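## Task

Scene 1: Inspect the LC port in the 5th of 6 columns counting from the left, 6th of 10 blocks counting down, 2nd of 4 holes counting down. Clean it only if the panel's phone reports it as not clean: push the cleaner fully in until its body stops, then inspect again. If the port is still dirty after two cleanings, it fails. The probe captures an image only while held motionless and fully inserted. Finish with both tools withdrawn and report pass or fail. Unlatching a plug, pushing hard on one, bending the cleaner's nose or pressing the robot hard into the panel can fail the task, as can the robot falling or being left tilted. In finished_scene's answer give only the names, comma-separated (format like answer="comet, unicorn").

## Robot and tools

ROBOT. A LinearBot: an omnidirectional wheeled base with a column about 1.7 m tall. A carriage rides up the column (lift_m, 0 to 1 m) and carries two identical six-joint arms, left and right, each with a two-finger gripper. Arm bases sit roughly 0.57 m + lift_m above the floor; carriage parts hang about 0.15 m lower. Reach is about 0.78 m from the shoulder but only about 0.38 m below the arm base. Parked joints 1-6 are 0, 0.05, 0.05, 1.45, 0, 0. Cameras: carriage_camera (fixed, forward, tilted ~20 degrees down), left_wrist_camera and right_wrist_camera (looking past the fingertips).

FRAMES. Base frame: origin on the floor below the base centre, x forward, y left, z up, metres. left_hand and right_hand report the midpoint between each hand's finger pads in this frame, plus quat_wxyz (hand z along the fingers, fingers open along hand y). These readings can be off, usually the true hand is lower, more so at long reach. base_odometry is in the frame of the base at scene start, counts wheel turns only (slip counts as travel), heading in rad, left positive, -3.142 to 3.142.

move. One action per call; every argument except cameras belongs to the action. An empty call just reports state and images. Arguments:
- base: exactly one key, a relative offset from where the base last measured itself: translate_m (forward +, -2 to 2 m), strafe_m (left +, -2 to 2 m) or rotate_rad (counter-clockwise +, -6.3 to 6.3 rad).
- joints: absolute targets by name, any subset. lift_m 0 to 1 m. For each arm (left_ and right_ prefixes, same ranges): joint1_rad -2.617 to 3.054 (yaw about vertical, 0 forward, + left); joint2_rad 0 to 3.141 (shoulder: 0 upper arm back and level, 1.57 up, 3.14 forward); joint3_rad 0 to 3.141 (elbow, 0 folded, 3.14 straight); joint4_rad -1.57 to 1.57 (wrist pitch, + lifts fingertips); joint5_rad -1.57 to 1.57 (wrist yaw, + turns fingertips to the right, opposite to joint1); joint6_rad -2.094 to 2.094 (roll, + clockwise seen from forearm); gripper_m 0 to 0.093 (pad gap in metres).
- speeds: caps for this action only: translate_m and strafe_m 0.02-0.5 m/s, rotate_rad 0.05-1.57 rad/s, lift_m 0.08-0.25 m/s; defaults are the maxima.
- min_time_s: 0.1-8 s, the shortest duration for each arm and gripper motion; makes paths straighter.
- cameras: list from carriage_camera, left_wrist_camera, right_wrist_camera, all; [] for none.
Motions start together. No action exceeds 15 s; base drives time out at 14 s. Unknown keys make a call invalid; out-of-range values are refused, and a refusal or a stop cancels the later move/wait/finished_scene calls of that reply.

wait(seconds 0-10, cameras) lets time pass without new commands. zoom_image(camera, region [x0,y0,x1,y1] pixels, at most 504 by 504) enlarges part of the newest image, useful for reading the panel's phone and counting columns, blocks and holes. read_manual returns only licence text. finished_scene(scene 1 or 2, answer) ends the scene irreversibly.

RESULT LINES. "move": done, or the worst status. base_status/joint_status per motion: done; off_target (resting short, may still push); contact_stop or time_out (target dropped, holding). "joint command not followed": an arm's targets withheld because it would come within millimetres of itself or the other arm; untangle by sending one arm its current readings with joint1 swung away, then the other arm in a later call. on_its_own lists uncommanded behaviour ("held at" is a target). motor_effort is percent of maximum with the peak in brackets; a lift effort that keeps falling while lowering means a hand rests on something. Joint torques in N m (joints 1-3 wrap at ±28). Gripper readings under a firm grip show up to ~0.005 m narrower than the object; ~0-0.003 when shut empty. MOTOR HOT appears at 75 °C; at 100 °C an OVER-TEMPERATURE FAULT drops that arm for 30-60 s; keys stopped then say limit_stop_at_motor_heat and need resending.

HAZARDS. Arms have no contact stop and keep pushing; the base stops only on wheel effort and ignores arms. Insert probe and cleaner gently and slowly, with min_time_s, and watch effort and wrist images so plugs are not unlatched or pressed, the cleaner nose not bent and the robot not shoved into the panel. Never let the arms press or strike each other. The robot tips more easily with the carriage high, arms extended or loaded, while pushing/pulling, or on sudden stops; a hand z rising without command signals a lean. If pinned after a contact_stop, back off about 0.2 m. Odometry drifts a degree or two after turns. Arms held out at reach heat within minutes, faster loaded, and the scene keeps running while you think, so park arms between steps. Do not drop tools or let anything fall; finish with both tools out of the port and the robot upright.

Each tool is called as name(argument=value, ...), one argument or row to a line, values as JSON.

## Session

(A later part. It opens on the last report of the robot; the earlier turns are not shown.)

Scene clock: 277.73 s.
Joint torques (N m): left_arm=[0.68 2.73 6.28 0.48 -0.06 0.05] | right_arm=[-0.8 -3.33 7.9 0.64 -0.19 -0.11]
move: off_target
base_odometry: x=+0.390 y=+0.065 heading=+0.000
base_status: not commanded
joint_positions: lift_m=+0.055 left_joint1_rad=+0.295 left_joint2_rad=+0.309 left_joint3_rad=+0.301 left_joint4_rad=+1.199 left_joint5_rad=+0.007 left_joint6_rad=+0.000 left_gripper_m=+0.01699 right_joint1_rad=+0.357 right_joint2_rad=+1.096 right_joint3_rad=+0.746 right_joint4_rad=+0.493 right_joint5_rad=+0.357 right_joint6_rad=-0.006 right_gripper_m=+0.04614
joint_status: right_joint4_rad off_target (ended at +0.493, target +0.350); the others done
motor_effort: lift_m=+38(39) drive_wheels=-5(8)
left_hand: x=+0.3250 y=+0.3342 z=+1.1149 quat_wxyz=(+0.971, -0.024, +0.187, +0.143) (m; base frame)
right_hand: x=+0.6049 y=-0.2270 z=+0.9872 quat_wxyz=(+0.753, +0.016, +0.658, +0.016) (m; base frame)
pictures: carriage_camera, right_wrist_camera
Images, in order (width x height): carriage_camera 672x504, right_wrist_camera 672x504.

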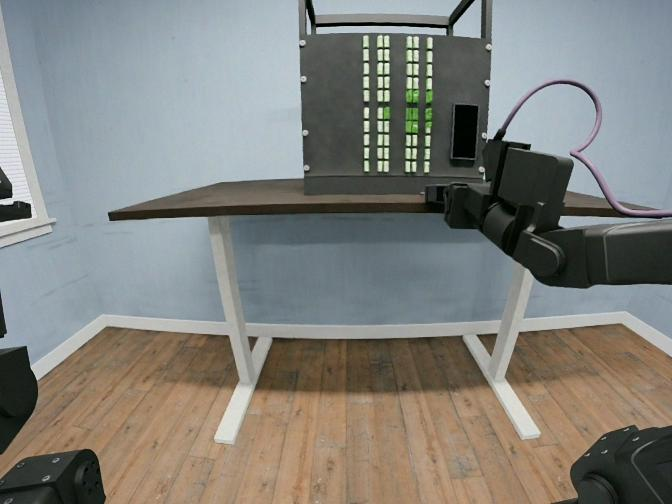

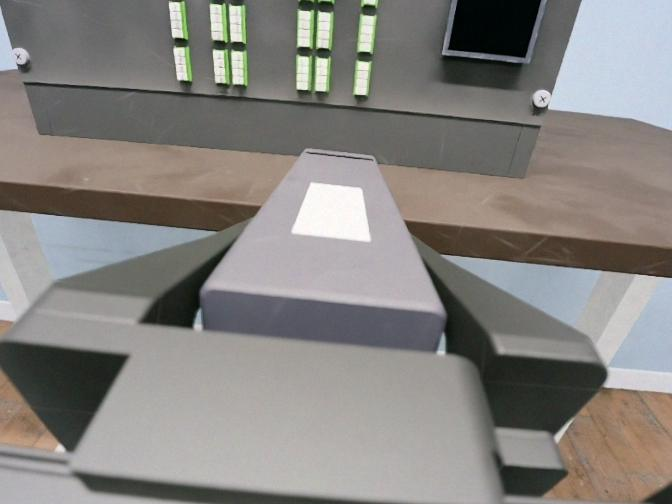

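move(
  joints={"lift_m":0.045,"right_joint4_rad":0.15},
  min_time_s=2.5,
  speeds={"lift_m":0.08},
  cameras=["carriage_camera","right_wrist_camera"],
)

zoom_image(
  camera="carriage_camera",
  region=[400, 130, 520, 250],
)

Scene clock: 291.50 s.
Joint torques (N m): left_arm=[0.66 2.73 6.32 0.48 -0.05 0.05] | right_arm=[-0.72 -2.77 7.35 0.75 -0.14 -0.21]
move: off_target
base_odometry: x=+0.390 y=+0.065 heading=+0.000
base_status: not commanded
joint_positions: lift_m=+0.045 left_joint1_rad=+0.295 left_joint2_rad=+0.309 left_joint3_rad=+0.301 left_joint4_rad=+1.199 left_joint5_rad=+0.007 left_joint6_rad=+0.000 left_gripper_m=+0.01699 right_joint1_rad=+0.357 right_joint2_rad=+1.089 right_joint3_rad=+0.754 right_joint4_rad=+0.293 right_joint5_rad=+0.356 right_joint6_rad=+0.005 right_gripper_m=+0.04614
joint_status: right_joint4_rad off_target (ended at +0.293, target +0.150); the others done
motor_effort: lift_m=+37(39) drive_wheels=-6(7)
left_hand: x=+0.3251 y=+0.3343 z=+1.1048 quat_wxyz=(+0.971, -0.024, +0.187, +0.143) (m; base frame)
right_hand: x=+0.6057 y=-0.2266 z=+0.9365 quat_wxyz=(+0.693, -0.004, +0.721, -0.003) (m; base frame)
pictures: carriage_camera, right_wrist_camera
Images, in order (width x height): carriage_camera 672x504, right_wrist_camera 672x504.

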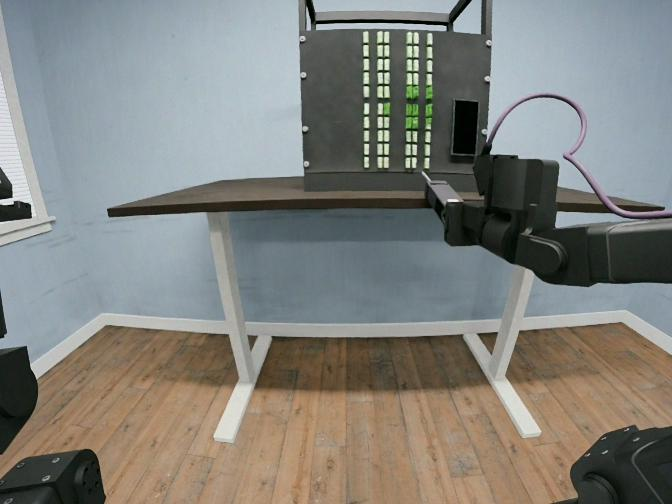

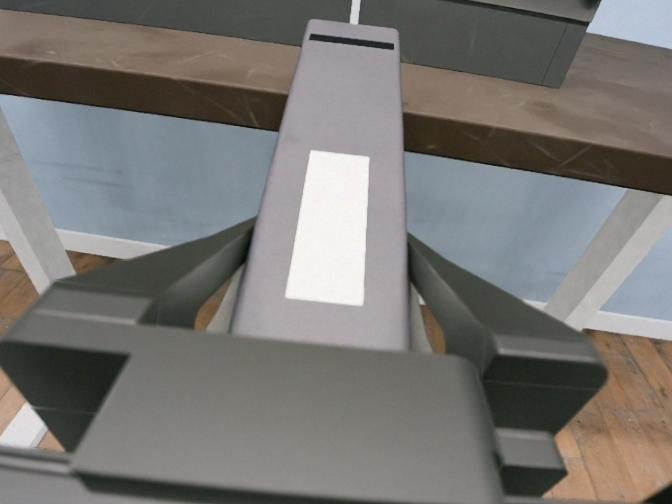

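Scaled by 4.200 from the camera's 672x504 image, which has a finer 960x720 frame.

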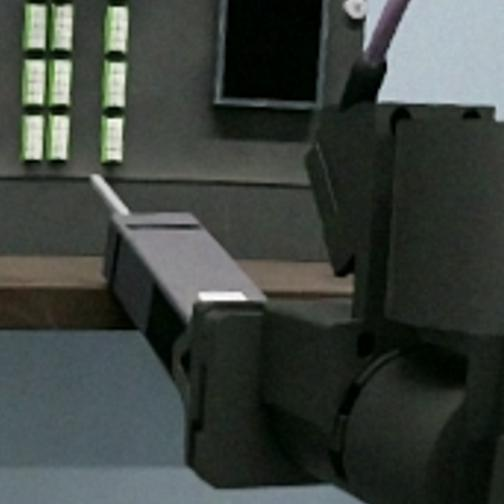

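move(
  joints={"lift_m":0.13,"right_joint4_rad":0.3},
  speeds={"lift_m":0.1},
  cameras=[],
)

move(
  base={"translate_m":-0.17},
  speeds={"translate_m":0.15},
  cameras=[],
)

move(
  joints={"lift_m":0.0,"right_joint4_rad":0.03},
  speeds={"lift_m":0.1},
  min_time_s=2,
)

Scene clock: 365.97 s.
Joint torques (N m): left_arm=[0.66 2.73 6.32 0.51 -0.06 0.05] | right_arm=[-0.75 -3.58 7.3 3.13 -0.16 -0.21]
move: off_target
base_odometry: x=+0.390 y=+0.065 heading=+0.000
base_status: not commanded
joint_positions: lift_m=+0.130 left_joint1_rad=+0.295 left_joint2_rad=+0.309 left_joint3_rad=+0.301 left_joint4_rad=+1.199 left_joint5_rad=+0.007 left_joint6_rad=+0.000 left_gripper_m=+0.01699 right_joint1_rad=+0.357 right_joint2_rad=+1.097 right_joint3_rad=+0.754 right_joint4_rad=+0.249 right_joint5_rad=+0.356 right_joint6_rad=+0.006 right_gripper_m=+0.04614
joint_status: right_joint4_rad off_target (ended at +0.249, target +0.300); the others done
motor_effort: lift_m=+41(48) drive_wheels=+3(7)
left_hand: x=+0.3251 y=+0.3343 z=+1.1896 quat_wxyz=(+0.971, -0.024, +0.187, +0.143) (m; base frame)
right_hand: x=+0.6066 y=-0.2263 z=+1.0079 quat_wxyz=(+0.675, -0.010, +0.738, -0.009) (m; base frame)
pictures: none
No camera images: "cameras" was empty.

Scene clock: 368.10 s.
Joint torques (N m): left_arm=[0.68 2.89 6.24 0.48 -0.05 0.05] | right_arm=[-0.8 -3.43 7.34 3.14 -0.14 -0.23]
move: done
base_odometry: x=+0.220 y=+0.065 heading=+0.000
base_status: done
joint_positions: lift_m=+0.130 left_joint1_rad=+0.295 left_joint2_rad=+0.309 left_joint3_rad=+0.301 left_joint4_rad=+1.199 left_joint5_rad=+0.007 left_joint6_rad=+0.000 left_gripper_m=+0.01699 right_joint1_rad=+0.357 right_joint2_rad=+1.097 right_joint3_rad=+0.754 right_joint4_rad=+0.248 right_joint5_rad=+0.356 right_joint6_rad=+0.006 right_gripper_m=+0.04614
joint_status: not commanded
motor_effort: lift_m=+40(42) drive_wheels=-3(15)
left_hand: x=+0.3252 y=+0.3343 z=+1.1896 quat_wxyz=(+0.971, -0.024, +0.188, +0.143) (m; base frame)
right_hand: x=+0.6066 y=-0.2263 z=+1.0076 quat_wxyz=(+0.675, -0.010, +0.738, -0.009) (m; base frame)
pictures: none
No camera images: "cameras" was empty.

Scene clock: 370.37 s.
Joint torques (N m): left_arm=[0.68 2.76 6.35 0.49 -0.05 0.05] | right_arm=[-0.72 -3.58 7.66 2.99 -0.07 -0.21]
move: off_target
base_odometry: x=+0.220 y=+0.065 heading=+0.000
base_status: not commanded
joint_positions: lift_m=+0.000 left_joint1_rad=+0.295 left_joint2_rad=+0.309 left_joint3_rad=+0.300 left_joint4_rad=+1.199 left_joint5_rad=+0.007 left_joint6_rad=+0.000 left_gripper_m=+0.01699 right_joint1_rad=+0.357 right_joint2_rad=+1.097 right_joint3_rad=+0.750 right_joint4_rad=-0.013 right_joint5_rad=+0.356 right_joint6_rad=+0.006 right_gripper_m=+0.04614
joint_status: right_joint4_rad off_target (ended at -0.013, target +0.030); the others done
motor_effort: lift_m=+40(41) drive_wheels=+0(3)
left_hand: x=+0.3251 y=+0.3343 z=+1.0596 quat_wxyz=(+0.971, -0.024, +0.188, +0.143) (m; base frame)
right_hand: x=+0.5932 y=-0.2313 z=+0.8156 quat_wxyz=(+0.577, -0.042, +0.815, -0.042) (m; base frame)
pictures: carriage_camera, left_wrist_camera, right_wrist_camera
Images, in order (width x height): carriage_camera 672x504, left_wrist_camera 672x504, right_wrist_camera 672x504.

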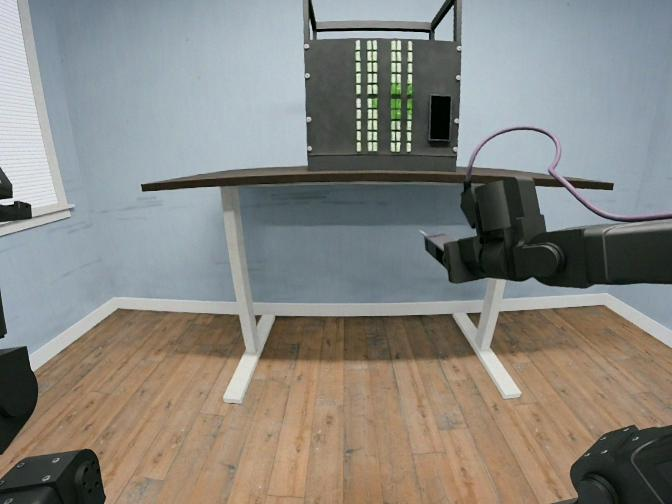

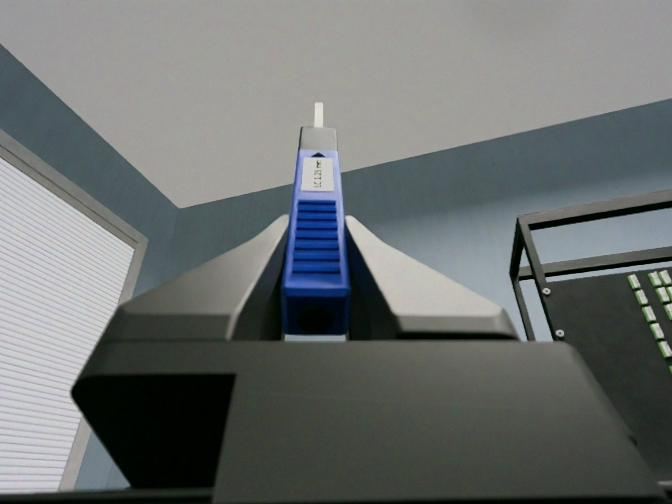

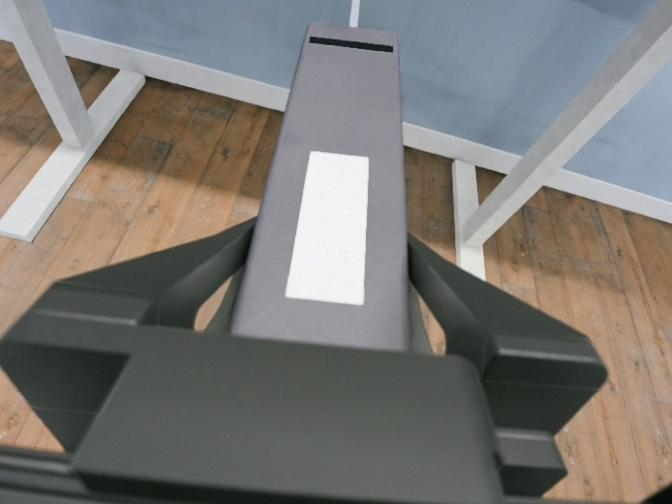

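zoom_image(
  camera="carriage_camera",
  region=[400, 190, 520, 310],
)

Scaled by 4.200 from the camera's 672x504 image, which has a finer 960x720 frame.

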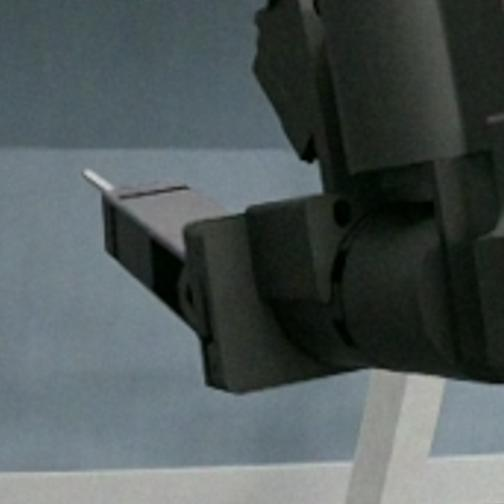

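move(
  base={"translate_m":0.145},
  speeds={"translate_m":0.1},
  cameras=[],
)

move(
  joints={"lift_m":0.09},
  speeds={"lift_m":0.08},
  cameras=["carriage_camera","right_wrist_camera"],
)

Scene clock: 391.90 s.
Joint torques (N m): left_arm=[0.68 2.73 6.35 0.48 -0.04 0.05] | right_arm=[-0.77 -3.73 7.75 3.03 -0.08 -0.23]
move: done
base_odometry: x=+0.365 y=+0.066 heading=+0.000
base_status: done
joint_positions: lift_m=+0.000 left_joint1_rad=+0.295 left_joint2_rad=+0.309 left_joint3_rad=+0.300 left_joint4_rad=+1.199 left_joint5_rad=+0.007 left_joint6_rad=+0.000 left_gripper_m=+0.01699 right_joint1_rad=+0.357 right_joint2_rad=+1.097 right_joint3_rad=+0.750 right_joint4_rad=-0.017 right_joint5_rad=+0.356 right_joint6_rad=+0.006 right_gripper_m=+0.04614
joint_status: not commanded
motor_effort: lift_m=+39(41) drive_wheels=-6(13)
left_hand: x=+0.3250 y=+0.3343 z=+1.0596 quat_wxyz=(+0.971, -0.025, +0.187, +0.143) (m; base frame)
right_hand: x=+0.5929 y=-0.2314 z=+0.8146 quat_wxyz=(+0.575, -0.043, +0.816, -0.043) (m; base frame)
pictures: none
No camera images: "cameras" was empty.

Scene clock: 393.43 s.
Joint torques (N m): left_arm=[0.66 2.78 6.45 0.57 -0.05 0.05] | right_arm=[-0.76 -3.63 7.77 3.05 -0.07 -0.21]
move: done
base_odometry: x=+0.365 y=+0.066 heading=+0.000
base_status: not commanded
joint_positions: lift_m=+0.090 left_joint1_rad=+0.295 left_joint2_rad=+0.309 left_joint3_rad=+0.300 left_joint4_rad=+1.199 left_joint5_rad=+0.007 left_joint6_rad=+0.000 left_gripper_m=+0.01699 right_joint1_rad=+0.357 right_joint2_rad=+1.097 right_joint3_rad=+0.749 right_joint4_rad=-0.020 right_joint5_rad=+0.356 right_joint6_rad=+0.006 right_gripper_m=+0.04614
joint_status: all done
motor_effort: lift_m=+41(49) drive_wheels=-6(8)
left_hand: x=+0.3250 y=+0.3343 z=+1.1495 quat_wxyz=(+0.971, -0.025, +0.187, +0.143) (m; base frame)
right_hand: x=+0.5925 y=-0.2315 z=+0.9033 quat_wxyz=(+0.574, -0.043, +0.817, -0.043) (m; base frame)
pictures: carriage_camera, right_wrist_camera
Images, in order (width x height): carriage_camera 672x504, right_wrist_camera 672x504.

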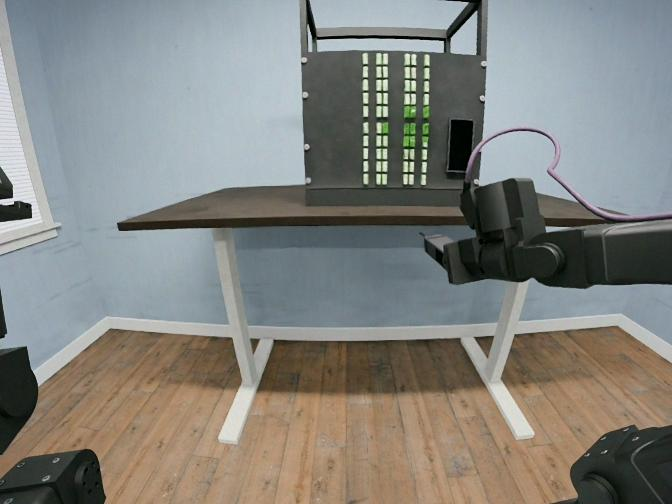

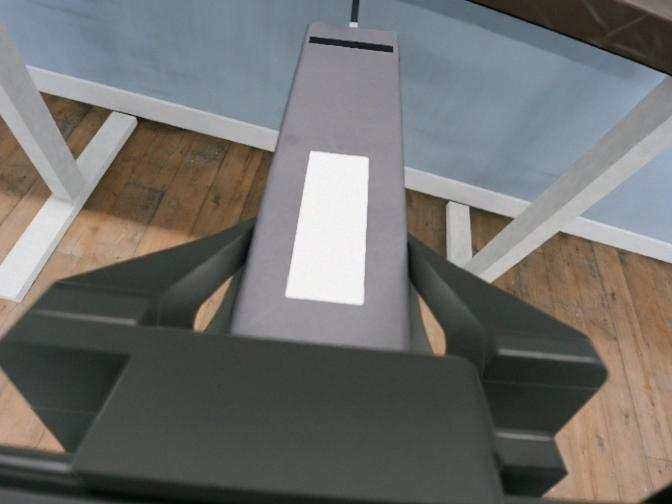

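zoom_image(
  camera="carriage_camera",
  region=[360, 170, 520, 290],
)

Scaled by 3.150 from the camera's 672x504 image, which has a finer 960x720 frame.

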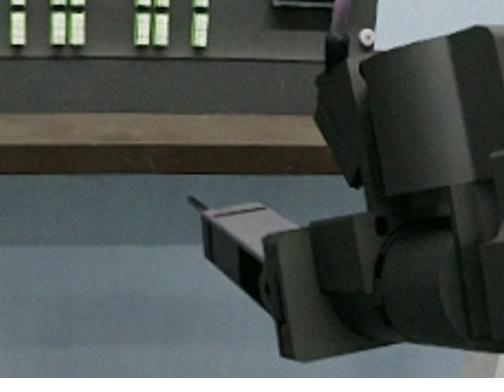

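move(
  joints={"lift_m":0.045},
  speeds={"lift_m":0.08},
  cameras=[],
)

move(
  base={"translate_m":0.075},
  speeds={"translate_m":0.06},
  cameras=[],
)

move(
  joints={"lift_m":0.085},
  speeds={"lift_m":0.08},
  cameras=["carriage_camera","right_wrist_camera"],
)

Scene clock: 426.13 s.
Joint torques (N m): left_arm=[0.68 2.92 6.63 0.49 -0.05 0.05] | right_arm=[-0.8 -3.66 7.69 3.12 -0.06 -0.19]
move: done
base_odometry: x=+0.365 y=+0.066 heading=+0.000
base_status: not commanded
joint_positions: lift_m=+0.045 left_joint1_rad=+0.295 left_joint2_rad=+0.309 left_joint3_rad=+0.300 left_joint4_rad=+1.199 left_joint5_rad=+0.007 left_joint6_rad=+0.000 left_gripper_m=+0.01699 right_joint1_rad=+0.357 right_joint2_rad=+1.097 right_joint3_rad=+0.749 right_joint4_rad=-0.026 right_joint5_rad=+0.356 right_joint6_rad=+0.006 right_gripper_m=+0.04614
joint_status: all done
motor_effort: lift_m=+38(39) drive_wheels=-5(8)
left_hand: x=+0.3251 y=+0.3343 z=+1.1045 quat_wxyz=(+0.971, -0.025, +0.188, +0.143) (m; base frame)
right_hand: x=+0.5921 y=-0.2317 z=+0.8573 quat_wxyz=(+0.572, -0.044, +0.818, -0.044) (m; base frame)
pictures: none
No camera images: "cameras" was empty.

Scene clock: 427.93 s.
Joint torques (N m): left_arm=[0.68 2.81 6.32 0.48 -0.04 0.05] | right_arm=[-0.77 -3.58 7.79 3.15 -0.04 -0.22]
move: done
base_odometry: x=+0.440 y=+0.066 heading=+0.001
base_status: done
joint_positions: lift_m=+0.045 left_joint1_rad=+0.295 left_joint2_rad=+0.309 left_joint3_rad=+0.300 left_joint4_rad=+1.200 left_joint5_rad=+0.006 left_joint6_rad=+0.000 left_gripper_m=+0.01699 right_joint1_rad=+0.357 right_joint2_rad=+1.097 right_joint3_rad=+0.749 right_joint4_rad=-0.025 right_joint5_rad=+0.356 right_joint6_rad=+0.006 right_gripper_m=+0.04614
joint_status: not commanded
motor_effort: lift_m=+38(40) drive_wheels=-5(11)
left_hand: x=+0.3249 y=+0.3344 z=+1.1046 quat_wxyz=(+0.971, -0.025, +0.187, +0.143) (m; base frame)
right_hand: x=+0.5921 y=-0.2317 z=+0.8575 quat_wxyz=(+0.572, -0.044, +0.818, -0.044) (m; base frame)
pictures: none
No camera images: "cameras" was empty.

Scene clock: 428.83 s.
Joint torques (N m): left_arm=[0.68 2.76 6.38 0.48 -0.04 0.05] | right_arm=[-0.85 -3.66 7.87 3.08 -0.06 -0.21]
move: done
base_odometry: x=+0.440 y=+0.066 heading=+0.001
base_status: not commanded
joint_positions: lift_m=+0.085 left_joint1_rad=+0.295 left_joint2_rad=+0.309 left_joint3_rad=+0.300 left_joint4_rad=+1.199 left_joint5_rad=+0.006 left_joint6_rad=+0.000 left_gripper_m=+0.01699 right_joint1_rad=+0.357 right_joint2_rad=+1.099 right_joint3_rad=+0.748 right_joint4_rad=-0.022 right_joint5_rad=+0.356 right_joint6_rad=+0.006 right_gripper_m=+0.04614
joint_status: all done
motor_effort: lift_m=+40(49) drive_wheels=-5(8)
left_hand: x=+0.3250 y=+0.3344 z=+1.1444 quat_wxyz=(+0.971, -0.025, +0.187, +0.143) (m; base frame)
right_hand: x=+0.5925 y=-0.2315 z=+0.8969 quat_wxyz=(+0.572, -0.044, +0.818, -0.044) (m; base frame)
pictures: carriage_camera, right_wrist_camera
Images, in order (width x height): carriage_camera 672x504, right_wrist_camera 672x504.

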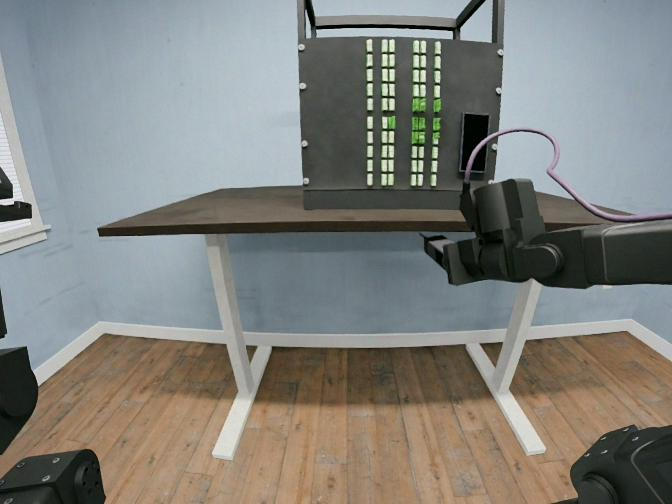

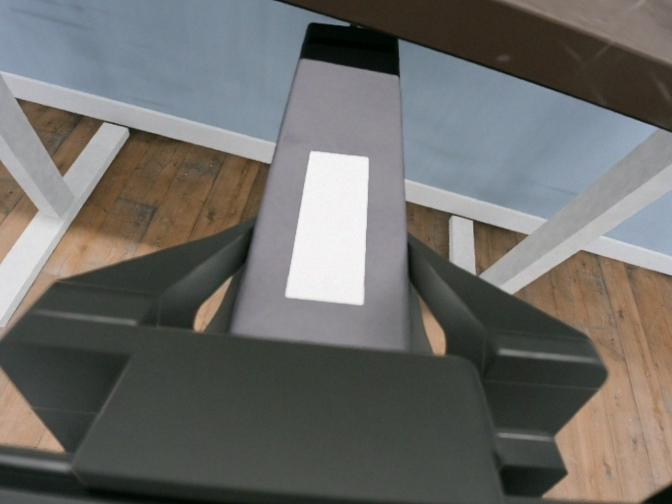

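move(
  joints={"lift_m":0.105},
  speeds={"lift_m":0.08},
  cameras=["right_wrist_camera"],
)

move(
  joints={"lift_m":0.12},
  speeds={"lift_m":0.08},
  cameras=["right_wrist_camera"],
)

Scene clock: 436.03 s.
Joint torques (N m): left_arm=[0.66 2.76 6.35 0.48 -0.04 0.05] | right_arm=[-0.84 -3.81 7.8 3.16 -0.06 -0.21]
move: done
base_odometry: x=+0.440 y=+0.066 heading=+0.001
base_status: not commanded
joint_positions: lift_m=+0.105 left_joint1_rad=+0.295 left_joint2_rad=+0.309 left_joint3_rad=+0.300 left_joint4_rad=+1.199 left_joint5_rad=+0.006 left_joint6_rad=+0.000 left_gripper_m=+0.01699 right_joint1_rad=+0.357 right_joint2_rad=+1.099 right_joint3_rad=+0.748 right_joint4_rad=-0.030 right_joint5_rad=+0.355 right_joint6_rad=+0.006 right_gripper_m=+0.04614
joint_status: all done
motor_effort: lift_m=+40(48) drive_wheels=+2(6)
left_hand: x=+0.3250 y=+0.3344 z=+1.1644 quat_wxyz=(+0.971, -0.025, +0.187, +0.143) (m; base frame)
right_hand: x=+0.5919 y=-0.2316 z=+0.9151 quat_wxyz=(+0.569, -0.045, +0.820, -0.044) (m; base frame)
pictures: right_wrist_camera
Images, in order (width x height): right_wrist_camera 672x504.

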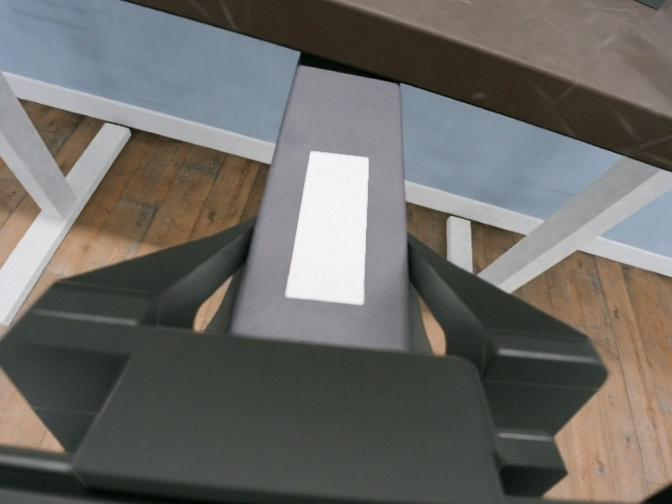

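Scene clock: 436.60 s.
Joint torques (N m): left_arm=[0.66 2.84 6.38 0.47 -0.04 0.05] | right_arm=[-0.76 -4.3 7.87 3.59 0 -0.18]
move: done
base_odometry: x=+0.440 y=+0.066 heading=+0.001
base_status: not commanded
joint_positions: lift_m=+0.120 left_joint1_rad=+0.295 left_joint2_rad=+0.309 left_joint3_rad=+0.300 left_joint4_rad=+1.199 left_joint5_rad=+0.006 left_joint6_rad=+0.000 left_gripper_m=+0.01699 right_joint1_rad=+0.357 right_joint2_rad=+1.105 right_joint3_rad=+0.748 right_joint4_rad=-0.066 right_joint5_rad=+0.350 right_joint6_rad=+0.006 right_gripper_m=+0.04614
joint_status: all done
motor_effort: lift_m=+41(48) drive_wheels=+4(6)
left_hand: x=+0.3250 y=+0.3344 z=+1.1793 quat_wxyz=(+0.971, -0.025, +0.187, +0.143) (m; base frame)
right_hand: x=+0.5893 y=-0.2316 z=+0.9198 quat_wxyz=(+0.552, -0.052, +0.831, -0.047) (m; base frame)
pictures: right_wrist_camera
Images, in order (width x height): right_wrist_camera 672x504.

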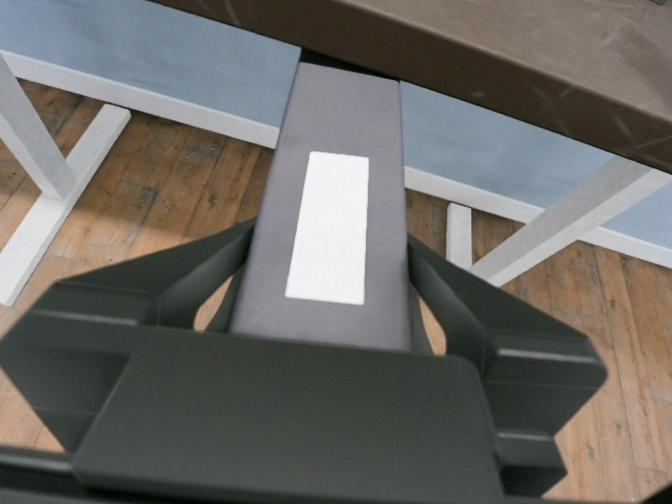

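move(
  joints={"lift_m":0.14},
  speeds={"lift_m":0.08},
  cameras=["right_wrist_camera"],
)

move(
  joints={"lift_m":0.155},
  speeds={"lift_m":0.08},
  cameras=["right_wrist_camera"],
)

Scene clock: 444.03 s.
Joint torques (N m): left_arm=[0.66 2.71 6.37 0.47 -0.04 0.05] | right_arm=[-0.75 -4.79 8.59 3.98 0.11 -0.17]
move: done
base_odometry: x=+0.440 y=+0.066 heading=+0.001
base_status: not commanded
joint_positions: lift_m=+0.140 left_joint1_rad=+0.295 left_joint2_rad=+0.309 left_joint3_rad=+0.300 left_joint4_rad=+1.199 left_joint5_rad=+0.006 left_joint6_rad=+0.000 left_gripper_m=+0.01699 right_joint1_rad=+0.357 right_joint2_rad=+1.110 right_joint3_rad=+0.737 right_joint4_rad=-0.102 right_joint5_rad=+0.341 right_joint6_rad=+0.006 right_gripper_m=+0.04614
joint_status: all done
motor_effort: lift_m=+41(49) drive_wheels=+4(6)
left_hand: x=+0.3250 y=+0.3344 z=+1.1994 quat_wxyz=(+0.971, -0.025, +0.187, +0.143) (m; base frame)
right_hand: x=+0.5849 y=-0.2318 z=+0.9255 quat_wxyz=(+0.531, -0.060, +0.844, -0.050) (m; base frame)
pictures: right_wrist_camera
Images, in order (width x height): right_wrist_camera 672x504.

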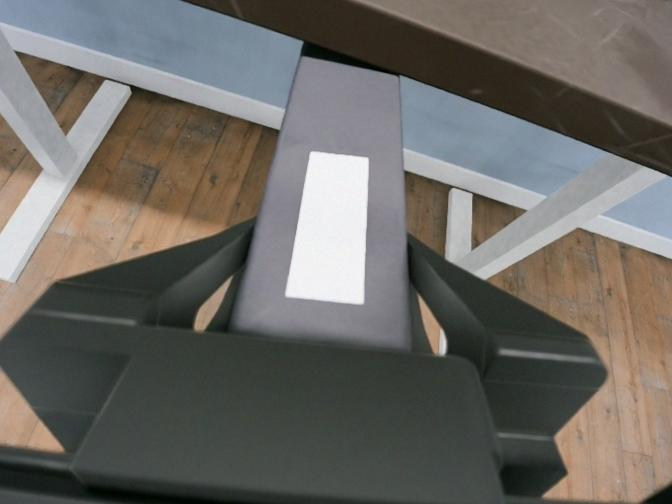

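Scene clock: 444.60 s.
Joint torques (N m): left_arm=[0.66 2.76 6.35 0.47 -0.04 0.05] | right_arm=[-0.76 -5.16 8.95 4.32 0.22 -0.2]
move: done
base_odometry: x=+0.440 y=+0.066 heading=+0.001
base_status: not commanded
joint_positions: lift_m=+0.155 left_joint1_rad=+0.295 left_joint2_rad=+0.309 left_joint3_rad=+0.300 left_joint4_rad=+1.199 left_joint5_rad=+0.006 left_joint6_rad=+0.000 left_gripper_m=+0.01699 right_joint1_rad=+0.357 right_joint2_rad=+1.114 right_joint3_rad=+0.732 right_joint4_rad=-0.130 right_joint5_rad=+0.334 right_joint6_rad=+0.006 right_gripper_m=+0.04614
joint_status: all done
motor_effort: lift_m=+43(49) drive_wheels=+3(5)
left_hand: x=+0.3250 y=+0.3344 z=+1.2143 quat_wxyz=(+0.971, -0.025, +0.187, +0.143) (m; base frame)
right_hand: x=+0.5814 y=-0.2318 z=+0.9306 quat_wxyz=(+0.516, -0.066, +0.853, -0.051) (m; base frame)
pictures: right_wrist_camera
Images, in order (width x height): right_wrist_camera 672x504.

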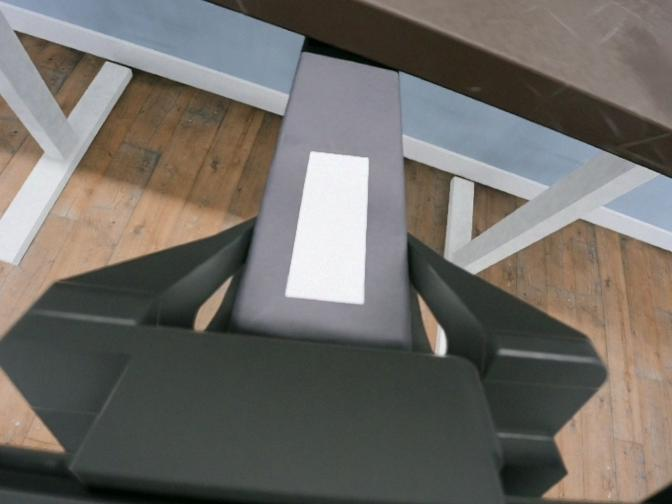

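move(
  joints={"right_joint4_rad":0.10},
  min_time_s=1.5,
  cameras=["right_wrist_camera"],
)

move(
  joints={"right_joint4_rad":0.15},
  min_time_s=1.5,
  cameras=["right_wrist_camera"],
)

Scene clock: 452.70 s.
Joint torques (N m): left_arm=[0.66 2.76 6.35 0.47 -0.04 0.05] | right_arm=[-0.85 -5.16 8.91 5.09 0.21 -0.2]
move: off_target
base_odometry: x=+0.440 y=+0.066 heading=+0.001
base_status: not commanded
joint_positions: lift_m=+0.155 left_joint1_rad=+0.295 left_joint2_rad=+0.309 left_joint3_rad=+0.300 left_joint4_rad=+1.199 left_joint5_rad=+0.006 left_joint6_rad=+0.000 left_gripper_m=+0.01699 right_joint1_rad=+0.357 right_joint2_rad=+1.114 right_joint3_rad=+0.732 right_joint4_rad=-0.125 right_joint5_rad=+0.334 right_joint6_rad=+0.006 right_gripper_m=+0.04614
joint_status: right_joint4_rad off_target (ended at -0.125, target +0.100)
motor_effort: lift_m=+42(43) drive_wheels=+4(4)
left_hand: x=+0.3250 y=+0.3344 z=+1.2143 quat_wxyz=(+0.971, -0.025, +0.187, +0.143) (m; base frame)
right_hand: x=+0.5820 y=-0.2316 z=+0.9316 quat_wxyz=(+0.518, -0.066, +0.851, -0.051) (m; base frame)
pictures: right_wrist_camera
Images, in order (width x height): right_wrist_camera 672x504.

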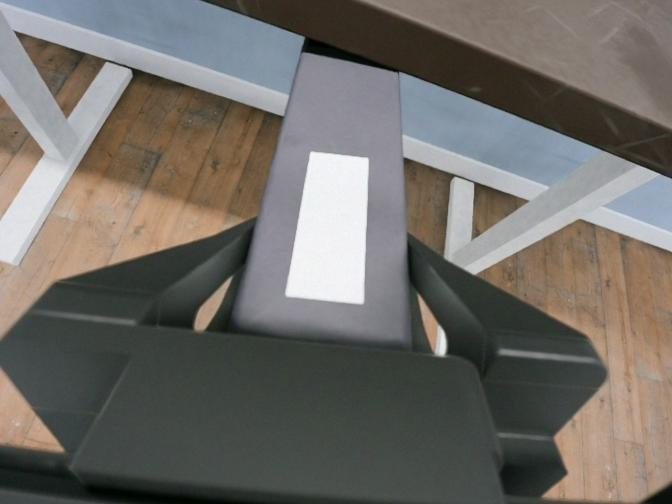

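Scene clock: 454.50 s.
Joint torques (N m): left_arm=[0.66 2.76 6.35 0.47 -0.04 0.05] | right_arm=[-0.72 -5.09 9.78 5.42 0.22 -0.2]
move: off_target
base_odometry: x=+0.440 y=+0.066 heading=+0.001
base_status: not commanded
joint_positions: lift_m=+0.155 left_joint1_rad=+0.295 left_joint2_rad=+0.309 left_joint3_rad=+0.300 left_joint4_rad=+1.199 left_joint5_rad=+0.006 left_joint6_rad=+0.000 left_gripper_m=+0.01699 right_joint1_rad=+0.357 right_joint2_rad=+1.114 right_joint3_rad=+0.721 right_joint4_rad=-0.102 right_joint5_rad=+0.334 right_joint6_rad=+0.006 right_gripper_m=+0.04614
joint_status: right_joint4_rad off_target (ended at -0.102, target +0.150)
motor_effort: lift_m=+43(43) drive_wheels=+3(4)
left_hand: x=+0.3250 y=+0.3344 z=+1.2143 quat_wxyz=(+0.971, -0.025, +0.187, +0.143) (m; base frame)
right_hand: x=+0.5830 y=-0.2312 z=+0.9316 quat_wxyz=(+0.523, -0.064, +0.848, -0.049) (m; base frame)
pictures: right_wrist_camera
Images, in order (width x height): right_wrist_camera 672x504.

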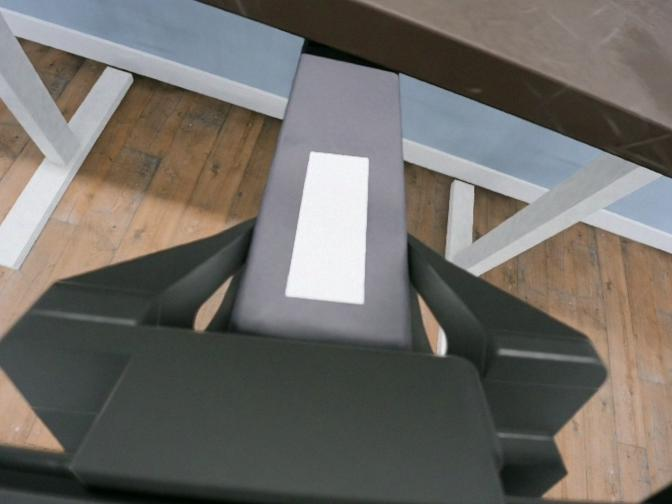

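move(
  joints={"right_joint4_rad":0.22,"right_joint3_rad":0.78},
  min_time_s=1.5,
  cameras=["right_wrist_camera"],
)

move(
  joints={"right_joint4_rad":0.27,"right_joint3_rad":0.81},
  min_time_s=1.5,
  cameras=["right_wrist_camera"],
)

Scene clock: 465.30 s.
Joint torques (N m): left_arm=[0.66 2.74 6.37 0.48 -0.05 0.05] | right_arm=[-0.81 -5.22 12.15 5.39 0.22 -0.19]
move: off_target
base_odometry: x=+0.440 y=+0.066 heading=+0.001
base_status: not commanded
joint_positions: lift_m=+0.155 left_joint1_rad=+0.295 left_joint2_rad=+0.309 left_joint3_rad=+0.300 left_joint4_rad=+1.199 left_joint5_rad=+0.006 left_joint6_rad=+0.000 left_gripper_m=+0.01699 right_joint1_rad=+0.357 right_joint2_rad=+1.114 right_joint3_rad=+0.721 right_joint4_rad=-0.026 right_joint5_rad=+0.332 right_joint6_rad=+0.006 right_gripper_m=+0.04614
joint_status: right_joint4_rad off_target (ended at -0.026, target +0.220); the others done
motor_effort: lift_m=+43(43) drive_wheels=+3(4)
left_hand: x=+0.3250 y=+0.3344 z=+1.2143 quat_wxyz=(+0.971, -0.025, +0.187, +0.143) (m; base frame)
right_hand: x=+0.5904 y=-0.2281 z=+0.9478 quat_wxyz=(+0.554, -0.056, +0.830, -0.039) (m; base frame)
pictures: right_wrist_camera
Images, in order (width x height): right_wrist_camera 672x504.

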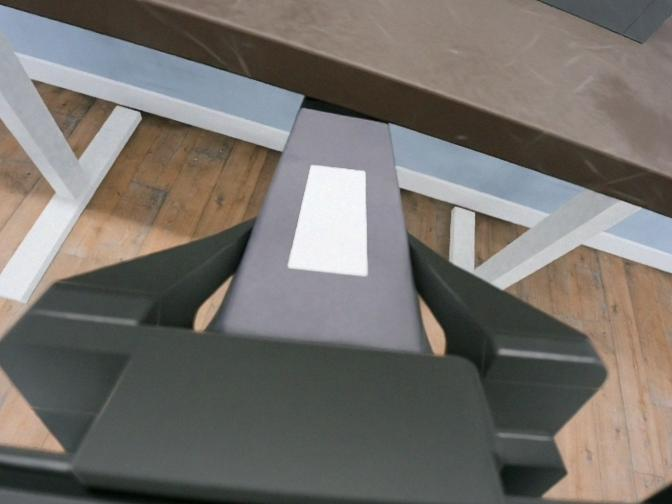

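Scene clock: 467.10 s.
Joint torques (N m): left_arm=[0.68 2.74 6.35 0.47 -0.04 0.05] | right_arm=[-0.75 -5.26 14.45 5.41 0.21 -0.24]
move: off_target
base_odometry: x=+0.440 y=+0.066 heading=+0.001
base_status: not commanded
joint_positions: lift_m=+0.155 left_joint1_rad=+0.295 left_joint2_rad=+0.309 left_joint3_rad=+0.300 left_joint4_rad=+1.199 left_joint5_rad=+0.006 left_joint6_rad=+0.000 left_gripper_m=+0.01699 right_joint1_rad=+0.357 right_joint2_rad=+1.114 right_joint3_rad=+0.721 right_joint4_rad=+0.025 right_joint5_rad=+0.331 right_joint6_rad=+0.007 right_gripper_m=+0.04614
joint_status: right_joint3_rad off_target (ended at +0.721, target +0.810); right_joint4_rad off_target (ended at +0.025, target +0.270)
motor_effort: lift_m=+43(43) drive_wheels=+3(4)
left_hand: x=+0.3250 y=+0.3344 z=+1.2143 quat_wxyz=(+0.971, -0.025, +0.187, +0.143) (m; base frame)
right_hand: x=+0.5948 y=-0.2264 z=+0.9590 quat_wxyz=(+0.574, -0.050, +0.817, -0.032) (m; base frame)
pictures: right_wrist_camera
Images, in order (width x height): right_wrist_camera 672x504.

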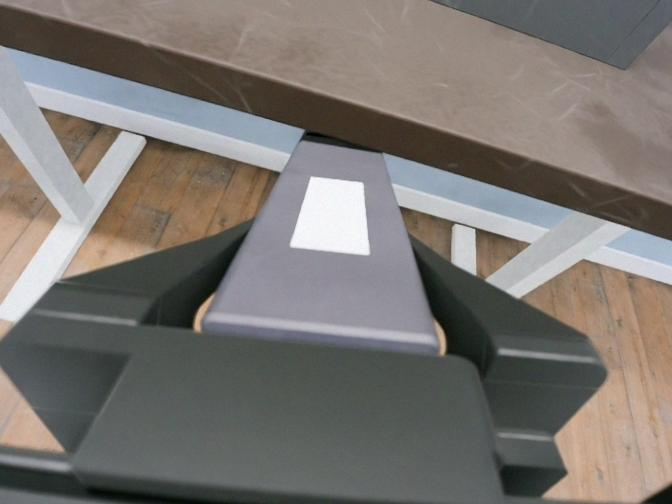

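move(
  joints={"lift_m":0.05,"right_joint3_rad":0.75,"right_joint4_rad":0.0},
  speeds={"lift_m":0.1},
  cameras=[],
)

move(
  base={"translate_m":-0.22},
  speeds={"translate_m":0.15},
  cameras=[],
)

move(
  joints={"lift_m":0.17,"right_joint4_rad":0.4},
  speeds={"lift_m":0.12},
  min_time_s=1.5,
  cameras=[],
)

move(
  base={"translate_m":0.18},
  speeds={"translate_m":0.1},
  cameras=["carriage_camera","right_wrist_camera"],
)

zoom_image(
  camera="carriage_camera",
  region=[380, 130, 520, 270],
)

Scene clock: 482.47 s.
Joint torques (N m): left_arm=[0.66 2.58 6.37 0.51 -0.04 0.05] | right_arm=[-0.77 -5.2 9.33 3.07 0.2 -0.22]
move: off_target
base_odometry: x=+0.440 y=+0.066 heading=+0.001
base_status: not commanded
joint_positions: lift_m=+0.050 left_joint1_rad=+0.295 left_joint2_rad=+0.309 left_joint3_rad=+0.300 left_joint4_rad=+1.199 left_joint5_rad=+0.006 left_joint6_rad=+0.000 left_gripper_m=+0.01699 right_joint1_rad=+0.357 right_joint2_rad=+1.114 right_joint3_rad=+0.728 right_joint4_rad=-0.052 right_joint5_rad=+0.331 right_joint6_rad=+0.007 right_gripper_m=+0.04614
joint_status: right_joint4_rad off_target (ended at -0.053, target +0.000); the others done
motor_effort: lift_m=+39(40) drive_wheels=+3(6)
left_hand: x=+0.3250 y=+0.3344 z=+1.1095 quat_wxyz=(+0.971, -0.025, +0.187, +0.143) (m; base frame)
right_hand: x=+0.5888 y=-0.2286 z=+0.8403 quat_wxyz=(+0.546, -0.058, +0.835, -0.041) (m; base frame)
pictures: none
No camera images: "cameras" was empty.

Scene clock: 484.90 s.
Joint torques (N m): left_arm=[0.66 2.74 6.38 0.47 -0.04 0.05] | right_arm=[-0.81 -5.19 9.26 3.06 0.21 -0.2]
move: done
base_odometry: x=+0.220 y=+0.066 heading=+0.001
base_status: done
joint_positions: lift_m=+0.050 left_joint1_rad=+0.295 left_joint2_rad=+0.309 left_joint3_rad=+0.300 left_joint4_rad=+1.199 left_joint5_rad=+0.006 left_joint6_rad=+0.000 left_gripper_m=+0.01699 right_joint1_rad=+0.357 right_joint2_rad=+1.114 right_joint3_rad=+0.728 right_joint4_rad=-0.052 right_joint5_rad=+0.331 right_joint6_rad=+0.007 right_gripper_m=+0.04614
joint_status: not commanded
motor_effort: lift_m=+39(40) drive_wheels=-3(15)
left_hand: x=+0.3252 y=+0.3345 z=+1.1095 quat_wxyz=(+0.971, -0.025, +0.188, +0.144) (m; base frame)
right_hand: x=+0.5888 y=-0.2286 z=+0.8404 quat_wxyz=(+0.546, -0.058, +0.835, -0.041) (m; base frame)
pictures: none
No camera images: "cameras" was empty.

Scene clock: 486.73 s.
Joint torques (N m): left_arm=[0.68 2.76 6.37 0.52 -0.03 0.05] | right_arm=[-0.85 -5.23 9.36 3.31 0.14 -0.22]
move: off_target
base_odometry: x=+0.220 y=+0.066 heading=+0.001
base_status: not commanded
joint_positions: lift_m=+0.170 left_joint1_rad=+0.295 left_joint2_rad=+0.309 left_joint3_rad=+0.300 left_joint4_rad=+1.199 left_joint5_rad=+0.006 left_joint6_rad=+0.000 left_gripper_m=+0.01699 right_joint1_rad=+0.357 right_joint2_rad=+1.114 right_joint3_rad=+0.728 right_joint4_rad=+0.331 right_joint5_rad=+0.331 right_joint6_rad=+0.007 right_gripper_m=+0.04614
joint_status: right_joint4_rad off_target (ended at +0.332, target +0.400); the others done
motor_effort: lift_m=+41(49) drive_wheels=-1(4)
left_hand: x=+0.3252 y=+0.3345 z=+1.2294 quat_wxyz=(+0.971, -0.025, +0.188, +0.144) (m; base frame)
right_hand: x=+0.6096 y=-0.2208 z=+1.0484 quat_wxyz=(+0.689, -0.013, +0.725, +0.005) (m; base frame)
pictures: none
No camera images: "cameras" was empty.

Scene clock: 489.23 s.
Joint torques (N m): left_arm=[0.68 2.8 6.35 0.45 -0.04 0.05] | right_arm=[-0.9 -5.3 9.32 3.29 0.12 -0.25]
move: done
base_odometry: x=+0.400 y=+0.066 heading=+0.001
base_status: done
joint_positions: lift_m=+0.170 left_joint1_rad=+0.295 left_joint2_rad=+0.309 left_joint3_rad=+0.300 left_joint4_rad=+1.199 left_joint5_rad=+0.006 left_joint6_rad=+0.000 left_gripper_m=+0.01699 right_joint1_rad=+0.357 right_joint2_rad=+1.114 right_joint3_rad=+0.728 right_joint4_rad=+0.336 right_joint5_rad=+0.333 right_joint6_rad=+0.007 right_gripper_m=+0.04614
joint_status: not commanded
motor_effort: lift_m=+41(42) drive_wheels=-6(12)
left_hand: x=+0.3251 y=+0.3345 z=+1.2294 quat_wxyz=(+0.971, -0.025, +0.187, +0.144) (m; base frame)
right_hand: x=+0.6096 y=-0.2211 z=+1.0495 quat_wxyz=(+0.690, -0.012, +0.723, +0.005) (m; base frame)
pictures: carriage_camera, right_wrist_camera
Images, in order (width x height): carriage_camera 672x504, right_wrist_camera 672x504.

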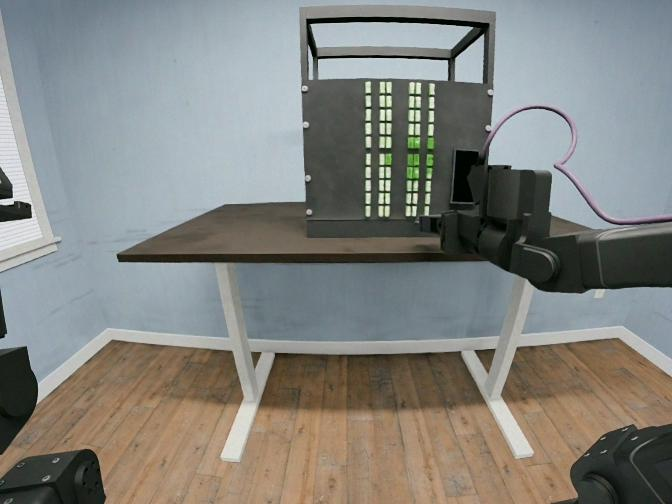

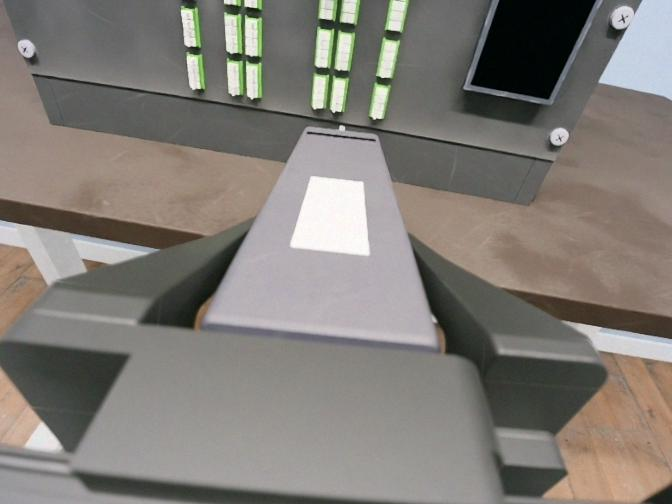

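Scaled by 3.600 from the camera's 672x504 image, which has a finer 960x720 frame.

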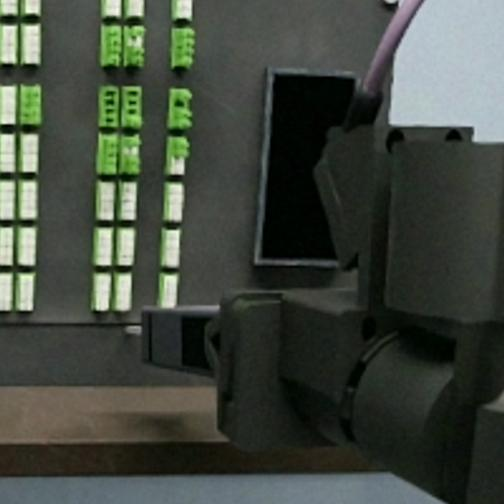

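move(
  joints={"lift_m":0.10},
  speeds={"lift_m":0.08},
  cameras=["right_wrist_camera"],
)

move(
  joints={"right_joint4_rad":0.25},
  min_time_s=1.5,
  cameras=["right_wrist_camera"],
)

Scene clock: 499.47 s.
Joint torques (N m): left_arm=[0.66 2.76 6.37 0.48 -0.03 0.05] | right_arm=[-0.68 -4.49 9.37 2.65 0.07 -0.24]
move: done
base_odometry: x=+0.400 y=+0.066 heading=+0.001
base_status: not commanded
joint_positions: lift_m=+0.100 left_joint1_rad=+0.295 left_joint2_rad=+0.309 left_joint3_rad=+0.300 left_joint4_rad=+1.199 left_joint5_rad=+0.006 left_joint6_rad=+0.000 left_gripper_m=+0.01699 right_joint1_rad=+0.357 right_joint2_rad=+1.107 right_joint3_rad=+0.728 right_joint4_rad=+0.385 right_joint5_rad=+0.334 right_joint6_rad=+0.007 right_gripper_m=+0.04614
joint_status: all done
on_its_own: right_joint4_rad moved +0.050 to your old target +0.400
motor_effort: lift_m=+39(40) drive_wheels=-6(8)
left_hand: x=+0.3251 y=+0.3345 z=+1.1596 quat_wxyz=(+0.971, -0.025, +0.187, +0.144) (m; base frame)
right_hand: x=+0.6086 y=-0.2217 z=+0.9940 quat_wxyz=(+0.709, -0.005, +0.705, +0.011) (m; base frame)
pictures: right_wrist_camera
Images, in order (width x height): right_wrist_camera 672x504.

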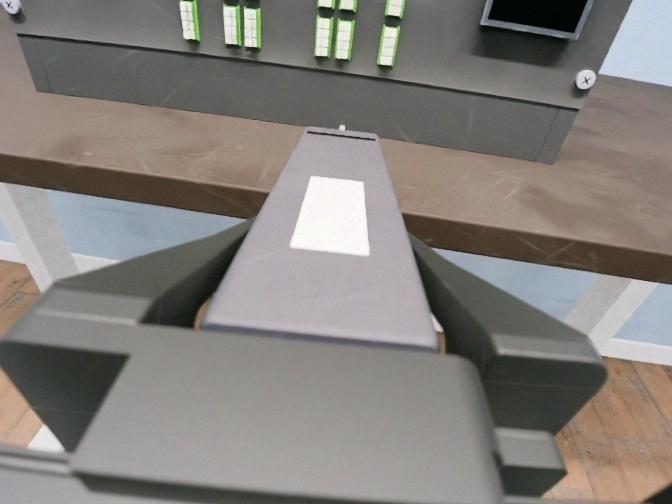

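Scene clock: 501.27 s.
Joint torques (N m): left_arm=[0.68 2.74 6.35 0.48 -0.03 0.04] | right_arm=[-0.75 -4.38 8.5 1.24 0.08 -0.23]
move: off_target
base_odometry: x=+0.400 y=+0.066 heading=+0.001
base_status: not commanded
joint_positions: lift_m=+0.100 left_joint1_rad=+0.295 left_joint2_rad=+0.309 left_joint3_rad=+0.300 left_joint4_rad=+1.199 left_joint5_rad=+0.006 left_joint6_rad=+0.000 left_gripper_m=+0.01699 right_joint1_rad=+0.357 right_joint2_rad=+1.105 right_joint3_rad=+0.739 right_joint4_rad=+0.351 right_joint5_rad=+0.334 right_joint6_rad=+0.007 right_gripper_m=+0.04614
joint_status: right_joint4_rad off_target (ended at +0.351, target +0.250)
motor_effort: lift_m=+39(39) drive_wheels=-4(7)
left_hand: x=+0.3251 y=+0.3345 z=+1.1596 quat_wxyz=(+0.971, -0.025, +0.187, +0.144) (m; base frame)
right_hand: x=+0.6086 y=-0.2217 z=+0.9918 quat_wxyz=(+0.702, -0.007, +0.712, +0.009) (m; base frame)
pictures: right_wrist_camera
Images, in order (width x height): right_wrist_camera 672x504.

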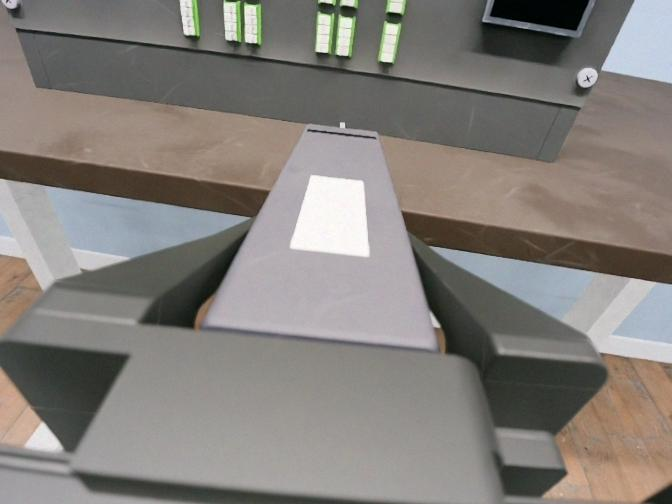

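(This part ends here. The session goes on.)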